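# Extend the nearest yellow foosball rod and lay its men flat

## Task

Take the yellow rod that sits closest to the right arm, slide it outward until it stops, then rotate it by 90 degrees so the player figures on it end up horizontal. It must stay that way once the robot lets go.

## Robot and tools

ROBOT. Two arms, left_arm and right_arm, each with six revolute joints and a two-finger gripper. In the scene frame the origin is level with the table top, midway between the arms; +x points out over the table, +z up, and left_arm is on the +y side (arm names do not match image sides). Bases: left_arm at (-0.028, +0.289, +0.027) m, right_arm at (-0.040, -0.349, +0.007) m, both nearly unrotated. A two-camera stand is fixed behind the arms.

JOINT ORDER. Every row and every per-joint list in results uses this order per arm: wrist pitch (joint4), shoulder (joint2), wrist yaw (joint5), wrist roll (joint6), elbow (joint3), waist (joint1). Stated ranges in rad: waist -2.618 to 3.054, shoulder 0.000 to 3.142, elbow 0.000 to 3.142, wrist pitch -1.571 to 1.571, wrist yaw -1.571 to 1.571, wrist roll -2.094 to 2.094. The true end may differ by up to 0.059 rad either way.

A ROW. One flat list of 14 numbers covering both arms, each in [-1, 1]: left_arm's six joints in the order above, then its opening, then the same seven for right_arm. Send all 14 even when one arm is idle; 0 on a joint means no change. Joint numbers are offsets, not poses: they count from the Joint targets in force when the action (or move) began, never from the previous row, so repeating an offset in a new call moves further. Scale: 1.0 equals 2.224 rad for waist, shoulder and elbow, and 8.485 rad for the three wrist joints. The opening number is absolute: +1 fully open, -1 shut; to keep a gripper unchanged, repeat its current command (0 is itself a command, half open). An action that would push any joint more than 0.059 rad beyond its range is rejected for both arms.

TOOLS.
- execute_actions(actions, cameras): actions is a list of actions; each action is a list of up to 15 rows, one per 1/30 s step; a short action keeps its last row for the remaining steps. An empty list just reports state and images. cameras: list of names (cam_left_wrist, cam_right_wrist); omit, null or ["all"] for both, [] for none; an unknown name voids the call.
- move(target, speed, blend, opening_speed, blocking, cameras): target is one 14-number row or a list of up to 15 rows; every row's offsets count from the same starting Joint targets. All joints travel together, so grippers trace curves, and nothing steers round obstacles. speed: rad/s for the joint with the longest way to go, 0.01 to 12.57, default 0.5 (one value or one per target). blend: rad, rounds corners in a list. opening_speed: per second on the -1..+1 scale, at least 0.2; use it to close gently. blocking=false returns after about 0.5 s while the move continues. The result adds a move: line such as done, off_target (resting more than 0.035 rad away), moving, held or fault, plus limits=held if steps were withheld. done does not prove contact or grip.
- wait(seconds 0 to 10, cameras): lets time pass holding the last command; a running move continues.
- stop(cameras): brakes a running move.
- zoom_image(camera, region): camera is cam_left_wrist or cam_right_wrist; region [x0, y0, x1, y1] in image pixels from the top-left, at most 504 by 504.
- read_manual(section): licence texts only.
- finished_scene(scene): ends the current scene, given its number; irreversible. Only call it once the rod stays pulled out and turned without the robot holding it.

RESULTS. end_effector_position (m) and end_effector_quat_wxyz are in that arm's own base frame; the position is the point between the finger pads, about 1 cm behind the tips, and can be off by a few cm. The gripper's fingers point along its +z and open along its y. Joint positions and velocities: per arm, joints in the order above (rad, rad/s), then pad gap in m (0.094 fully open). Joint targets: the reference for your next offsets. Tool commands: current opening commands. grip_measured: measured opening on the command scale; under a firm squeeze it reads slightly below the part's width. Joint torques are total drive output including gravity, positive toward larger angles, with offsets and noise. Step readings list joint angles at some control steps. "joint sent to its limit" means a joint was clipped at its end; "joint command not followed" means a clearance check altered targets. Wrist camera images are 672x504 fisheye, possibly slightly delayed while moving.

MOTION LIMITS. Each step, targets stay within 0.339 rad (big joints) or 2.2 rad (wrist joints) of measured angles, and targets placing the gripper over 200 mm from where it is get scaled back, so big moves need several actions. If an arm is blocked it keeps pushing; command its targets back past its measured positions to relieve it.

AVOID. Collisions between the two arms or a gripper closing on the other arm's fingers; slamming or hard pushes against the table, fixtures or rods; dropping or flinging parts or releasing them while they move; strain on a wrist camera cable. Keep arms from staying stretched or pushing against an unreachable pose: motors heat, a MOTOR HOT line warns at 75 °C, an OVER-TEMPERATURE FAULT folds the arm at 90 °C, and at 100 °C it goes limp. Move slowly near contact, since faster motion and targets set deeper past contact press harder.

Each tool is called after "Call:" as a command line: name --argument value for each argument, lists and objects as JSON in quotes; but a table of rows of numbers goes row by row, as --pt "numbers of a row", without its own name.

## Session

Call:
execute_actions --actions '[]'

Call:
zoom_image --camera "cam_right_wrist" --region '[130, 80, 450, 240]'

Call:
zoom_image --camera "cam_left_wrist" --region '[280, 100, 600, 260]'

Scene clock: 0.00 s.
left_arm: end_effector_position=(+0.4148, +0.0165, +0.1259) grip_measured=+1.000 end_effector_quat_wxyz=(+0.618, -0.002, +0.786, +0.007) | right_arm: end_effector_position=(+0.3922, -0.0470, +0.1045) grip_measured=+1.000 end_effector_quat_wxyz=(+0.587, +0.099, +0.798, -0.097)
Joint names: [wrist pitch, shoulder, wrist yaw, wrist roll, elbow, waist]
Joint positions: left_arm=[0.901 1.55 0.039 0.018 0.411 0.054 0.094] | right_arm=[0.87 1.537 0.277 0.046 0.357 0.003 0.094]
Joint velocities: within noise
Joint torques (N m): no reading
Heat: left arm: 40 °C; right arm: 38 °C.
Joint targets: left_arm=[0.889 1.548 0.039 0.019 0.413 0.054] | right_arm=[0.861 1.534 0.277 0.048 0.360 0.003]
Tool commands: left_gripper/opening=+1.0 right_gripper/opening=+1.0
camera_calibration:
cam_left_wrist: T_world_to_cam=[[-0.0177666, -0.985889, 0.166453, -0.00796993], [-0.580802, -0.125334, -0.804339, 0.378982], [0.813851, -0.110967, -0.570379, -0.140833], [0, 0, 0, 1]] pos_world=[0.334589, 0.0240143, 0.225829]
cam_right_wrist: T_world_to_cam=[[-0.259579, -0.939623, 0.222998, 0.0249194], [-0.669667, 0.00876005, -0.74261, 0.372385], [0.695819, -0.3421, -0.631508, -0.103244], [0, 0, 0, 1]] pos_world=[0.327681, -0.015167, 0.20578]

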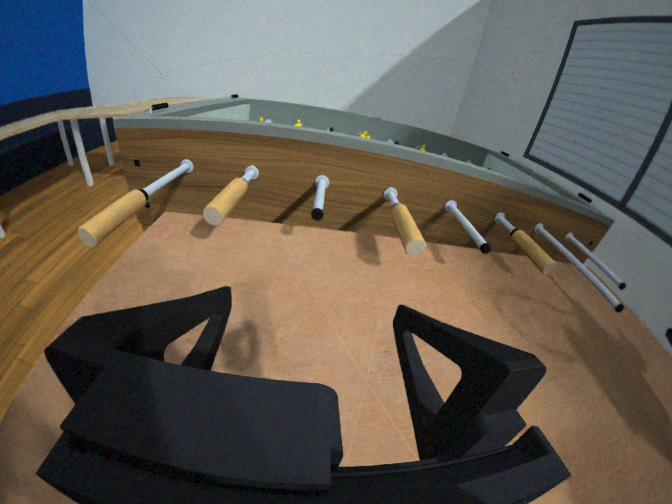

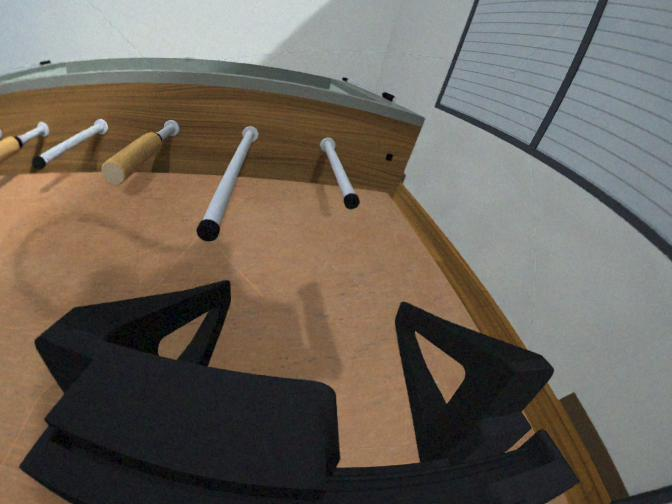

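Scaled by 1.575 from the camera's 672x504 image, which has a finer 960x720 frame.

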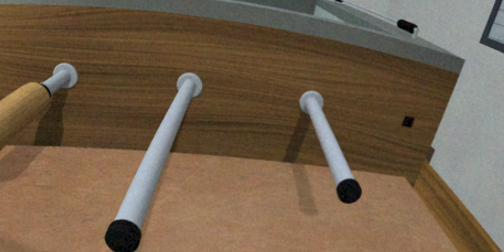

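Scaled by 1.575 from the camera's 672x504 image, which has a finer 960x720 frame.

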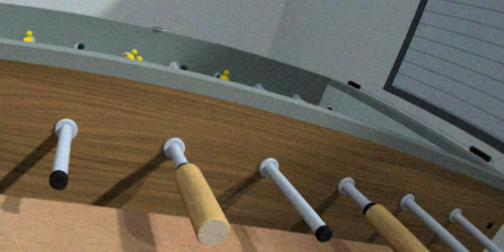

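Call:
move --pt "0 0 0 0 0 0 1 0 0 0.0296 0 0 0.2010 0.28" --pt "0 0 0 0 0 0 1 0.0473 0.4204 0.0308 -0.1908 0.3755 0.2059 0.28" --speed 1.0 --blend 0.06

Scene clock: 23.83 s.
left_arm: end_effector_position=(+0.4148, +0.0165, +0.1259) grip_measured=+1.000 end_effector_quat_wxyz=(+0.618, -0.002, +0.786, +0.007) | right_arm: end_effector_position=(+0.5589, +0.1709, +0.0627) grip_measured=+0.283 end_effector_quat_wxyz=(+0.467, -0.491, +0.523, -0.517)
Joint names: [wrist pitch, shoulder, wrist yaw, wrist roll, elbow, waist]
Joint positions: left_arm=[0.901 1.55 0.039 0.018 0.411 0.054 0.094] | right_arm=[1.243 2.45 0.535 -1.573 1.174 0.453 0.06]
Joint velocities: within noise
Joint torques (N m): left_arm=[1.85 -6.79 -0.02 0.02 5.64 -0.06] | right_arm=[1.83 -9.57 0.1 -0.02 6.22 0.75]
Heat: left arm: 41 °C; right arm: 40 °C.
Joint targets: left_arm=[0.889 1.548 0.039 0.019 0.413 0.054] | right_arm=[1.262 2.469 0.539 -1.571 1.195 0.461]
move: done
camera_calibration:
cam_left_wrist: T_world_to_cam=[[-0.0177666, -0.985889, 0.166453, -0.00796993], [-0.580802, -0.125334, -0.804339, 0.378982], [0.813851, -0.110967, -0.570379, -0.140833], [0, 0, 0, 1]] pos_world=[0.334589, 0.0240143, 0.225829]
cam_right_wrist: T_world_to_cam=[[-0.00534877, 0.198104, 0.980166, -0.101755], [-0.4669, -0.867275, 0.17274, 0.430187], [0.884294, -0.456716, 0.0971338, -0.302491], [0, 0, 0, 1]] pos_world=[0.467801, 0.255096, 0.0548087]

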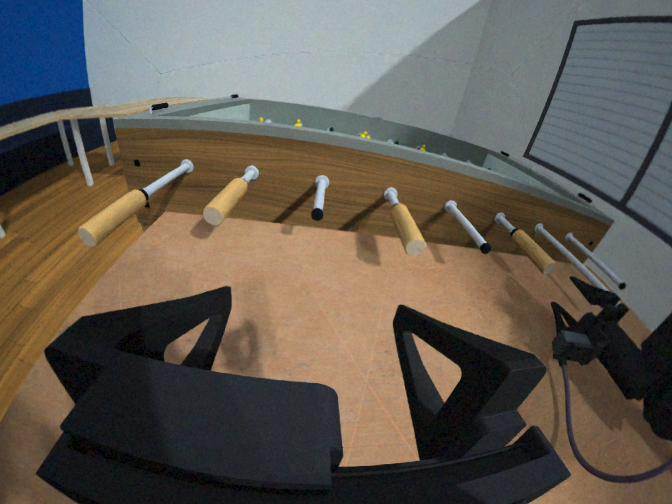

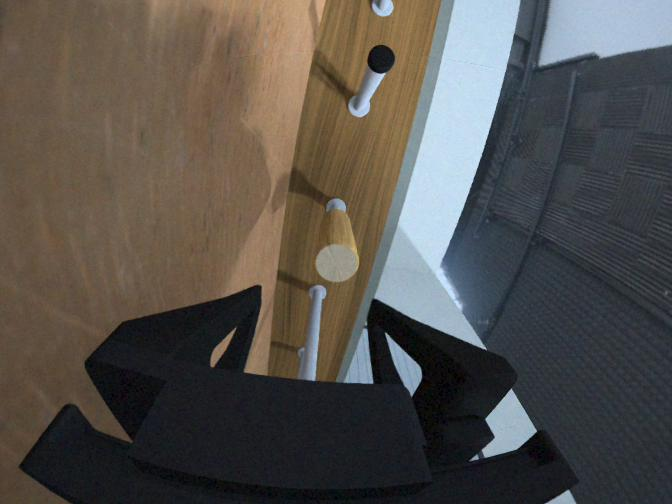

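Call:
move --pt "0 0 0 0 0 0 1 -0.0331 0.0908 -0.0132 0 0.2172 -0.0504 0.28" --pt "0 0 0 0 0 0 1 -0.0331 0.0908 -0.0132 0 0.2172 -0.0504 -0.5" --pt "0 0 0 0 0 0 1 -0.0331 0.0908 -0.0132 0.1852 0.2172 -0.0504 -0.5" --pt "0 0 0 0 0 0 1 -0.0037 -0.0072 -0.0013 0.1852 0.0004 -0.0049 -0.5" --pt "0 0 0 0 0 0 1 0.0042 -0.0872 0.0106 0.1852 -0.1412 0.0405 -0.5" --speed '[0.6,0.6,1.2,0.5,0.4]' --blend '[0,0,0,0.04,0]' --opening_speed 1.0

Call:
zoom_image --camera "cam_left_wrist" --region '[320, 100, 620, 300]'

Scene clock: 67.10 s.
left_arm: end_effector_position=(+0.4148, +0.0165, +0.1259) grip_measured=+1.000 end_effector_quat_wxyz=(+0.618, -0.002, +0.786, +0.007) | right_arm: end_effector_position=(+0.4923, +0.1757, +0.0658) grip_measured=-0.307 end_effector_quat_wxyz=(+0.679, +0.010, +0.732, -0.049)
Joint names: [wrist pitch, shoulder, wrist yaw, wrist roll, elbow, waist]
Joint positions: left_arm=[0.901 1.55 0.039 0.018 0.411 0.054 0.094] | right_arm=[1.308 2.297 0.629 -0.006 0.9 0.545 0.033]
Joint velocities: within noise
Joint torques (N m): left_arm=[1.86 -6.78 -0.02 0.02 5.65 -0.06] | right_arm=[1.55 -11.29 0.08 0.08 2.59 0.54]
Heat: left arm: 40 °C; right arm: 44 °C.
Joint targets: left_arm=[0.889 1.548 0.039 0.019 0.413 0.054] | right_arm=[1.298 2.275 0.629 0.000 0.881 0.551]
move: done
camera_calibration:
cam_left_wrist: T_world_to_cam=[[-0.0177666, -0.985889, 0.166453, -0.00796993], [-0.580802, -0.125334, -0.804339, 0.378982], [0.813851, -0.110967, -0.570379, -0.140833], [0, 0, 0, 1]] pos_world=[0.334589, 0.0240143, 0.225829]
cam_right_wrist: T_world_to_cam=[[-0.115148, -0.964293, 0.238495, 0.201058], [-0.477418, -0.156821, -0.864569, 0.351278], [0.871099, -0.213415, -0.442314, -0.242414], [0, 0, 0, 1]] pos_world=[0.402025, 0.197232, 0.14853]

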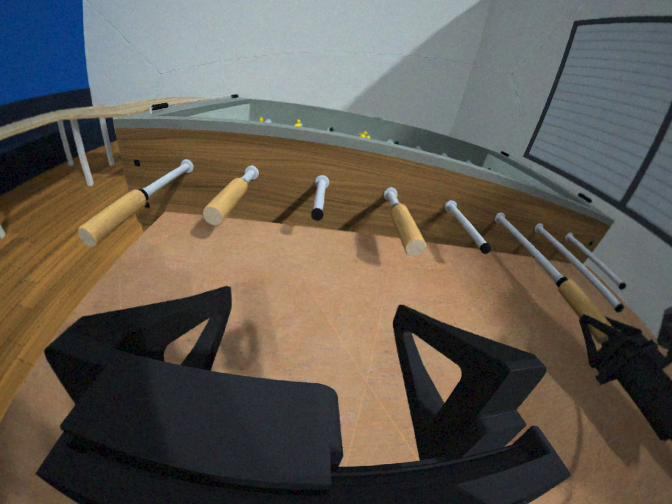

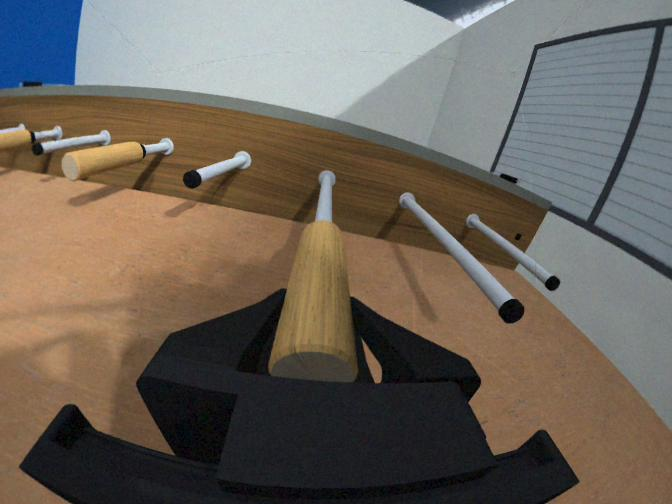

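Scaled by 1.680 from the camera's 672x504 image, which has a finer 960x720 frame.

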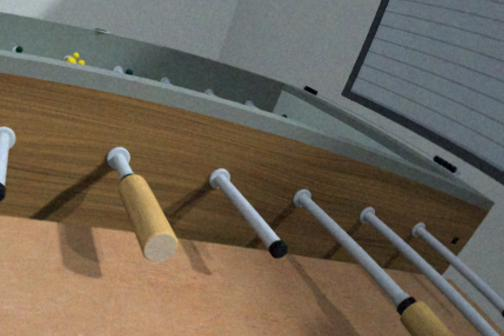

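Call:
move --target '[0,0,0,0,0,0,1,0.0021,-0.0324,0.0051,0,-0.0540,0.0189,-0.5]' --speed 0.3 --cameras '["cam_right_wrist"]'

Scene clock: 72.07 s.
left_arm: end_effector_position=(+0.4148, +0.0165, +0.1259) grip_measured=+1.000 end_effector_quat_wxyz=(+0.618, -0.002, +0.786, +0.007) | right_arm: end_effector_position=(+0.4827, +0.1753, +0.0668) grip_measured=-0.307 end_effector_quat_wxyz=(+0.670, -0.002, +0.741, -0.049)
Joint names: [wrist pitch, shoulder, wrist yaw, wrist roll, elbow, waist]
Joint positions: left_arm=[0.901 1.55 0.039 0.018 0.411 0.054 0.094] | right_arm=[1.276 2.25 0.619 -0.005 0.853 0.552 0.033]
Joint velocities: within noise
Joint torques (N m): left_arm=[1.86 -6.78 0 0.02 5.67 -0.03] | right_arm=[1.99 -13.15 0.67 0.06 -2.88 3.78]
Heat: left arm: 40 °C; right arm: 44 °C.
Joint targets: left_arm=[0.889 1.548 0.039 0.019 0.413 0.054] | right_arm=[1.316 2.203 0.672 0.000 0.761 0.593]
move: off_target (right_arm); right_arm: the elbow is farthest, 0.092 rad from its target
camera_calibration:
cam_right_wrist: T_world_to_cam=[[-0.0923264, -0.96257, 0.254825, 0.186942], [-0.49817, -0.176933, -0.848835, 0.360091], [0.86215, -0.205316, -0.463188, -0.229451], [0, 0, 0, 1]] pos_world=[0.394467, 0.196547, 0.151742]
Images, in order (width x height): cam_right_wrist 672x504.

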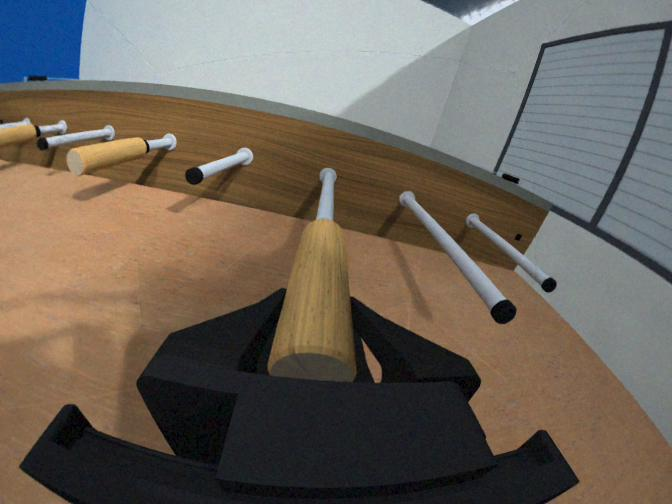

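Call:
move --pt "0 0 0 0 0 0 1 -0.0012 0.0200 -0.0032 0 0.0360 -0.0120 -0.5" --pt "0 0 0 0 0 0 1 -0.0012 0.0200 -0.0032 0 0.0360 -0.0120 0.4" --speed 0.3 --opening_speed 1.0

Call:
zoom_image --camera "cam_left_wrist" --region '[320, 100, 620, 300]'

Scene clock: 79.90 s.
left_arm: end_effector_position=(+0.4148, +0.0165, +0.1259) grip_measured=+1.000 end_effector_quat_wxyz=(+0.618, -0.002, +0.786, +0.007) | right_arm: end_effector_position=(+0.4815, +0.1769, +0.0718) grip_measured=+0.397 end_effector_quat_wxyz=(+0.676, +0.007, +0.735, -0.049)
Joint names: [wrist pitch, shoulder, wrist yaw, wrist roll, elbow, waist]
Joint positions: left_arm=[0.901 1.55 0.039 0.018 0.411 0.054 0.094] | right_arm=[1.294 2.25 0.642 -0.002 0.856 0.562 0.066]
Joint velocities: within noise
Joint torques (N m): left_arm=[1.85 -6.8 -0.01 0.01 5.67 -0.06] | right_arm=[1.74 -9.4 0.09 0.03 2.86 0.42]
Heat: left arm: 40 °C; right arm: 44 °C.
Joint targets: left_arm=[0.889 1.548 0.039 0.019 0.413 0.054] | right_arm=[1.305 2.248 0.645 0.000 0.841 0.566]
move: done; target 2's new numbers were sent with right_arm's wrist pitch 0.037 rad from that target
camera_calibration:
cam_left_wrist: T_world_to_cam=[[-0.0177666, -0.985889, 0.166453, -0.00796993], [-0.580802, -0.125334, -0.804339, 0.378982], [0.813851, -0.110967, -0.570379, -0.140833], [0, 0, 0, 1]] pos_world=[0.334589, 0.0240143, 0.225829]
cam_right_wrist: T_world_to_cam=[[-0.109175, -0.963962, 0.242608, 0.196316], [-0.484351, -0.161545, -0.85983, 0.355353], [0.868035, -0.211379, -0.449259, -0.228553], [0, 0, 0, 1]] pos_world=[0.39194, 0.198335, 0.155236]

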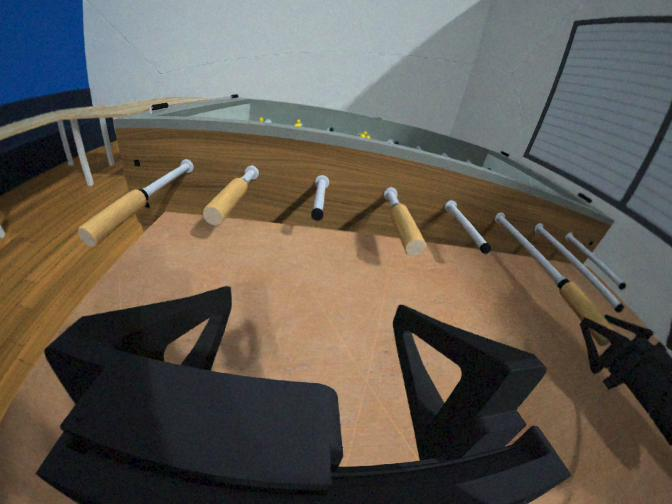

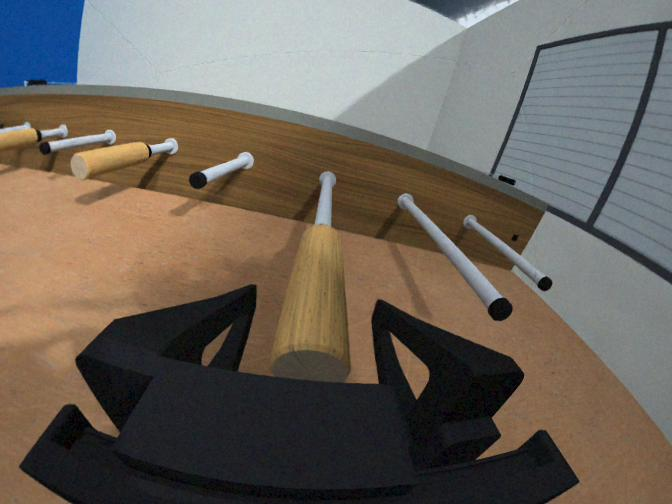

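Scaled by 1.680 from the camera's 672x504 image, which has a finer 960x720 frame.

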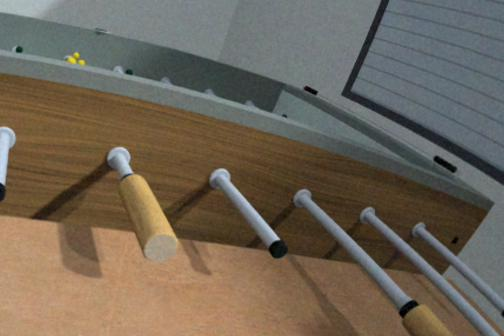

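Call:
finished_scene --scene 3

The scene is finished: the task was done.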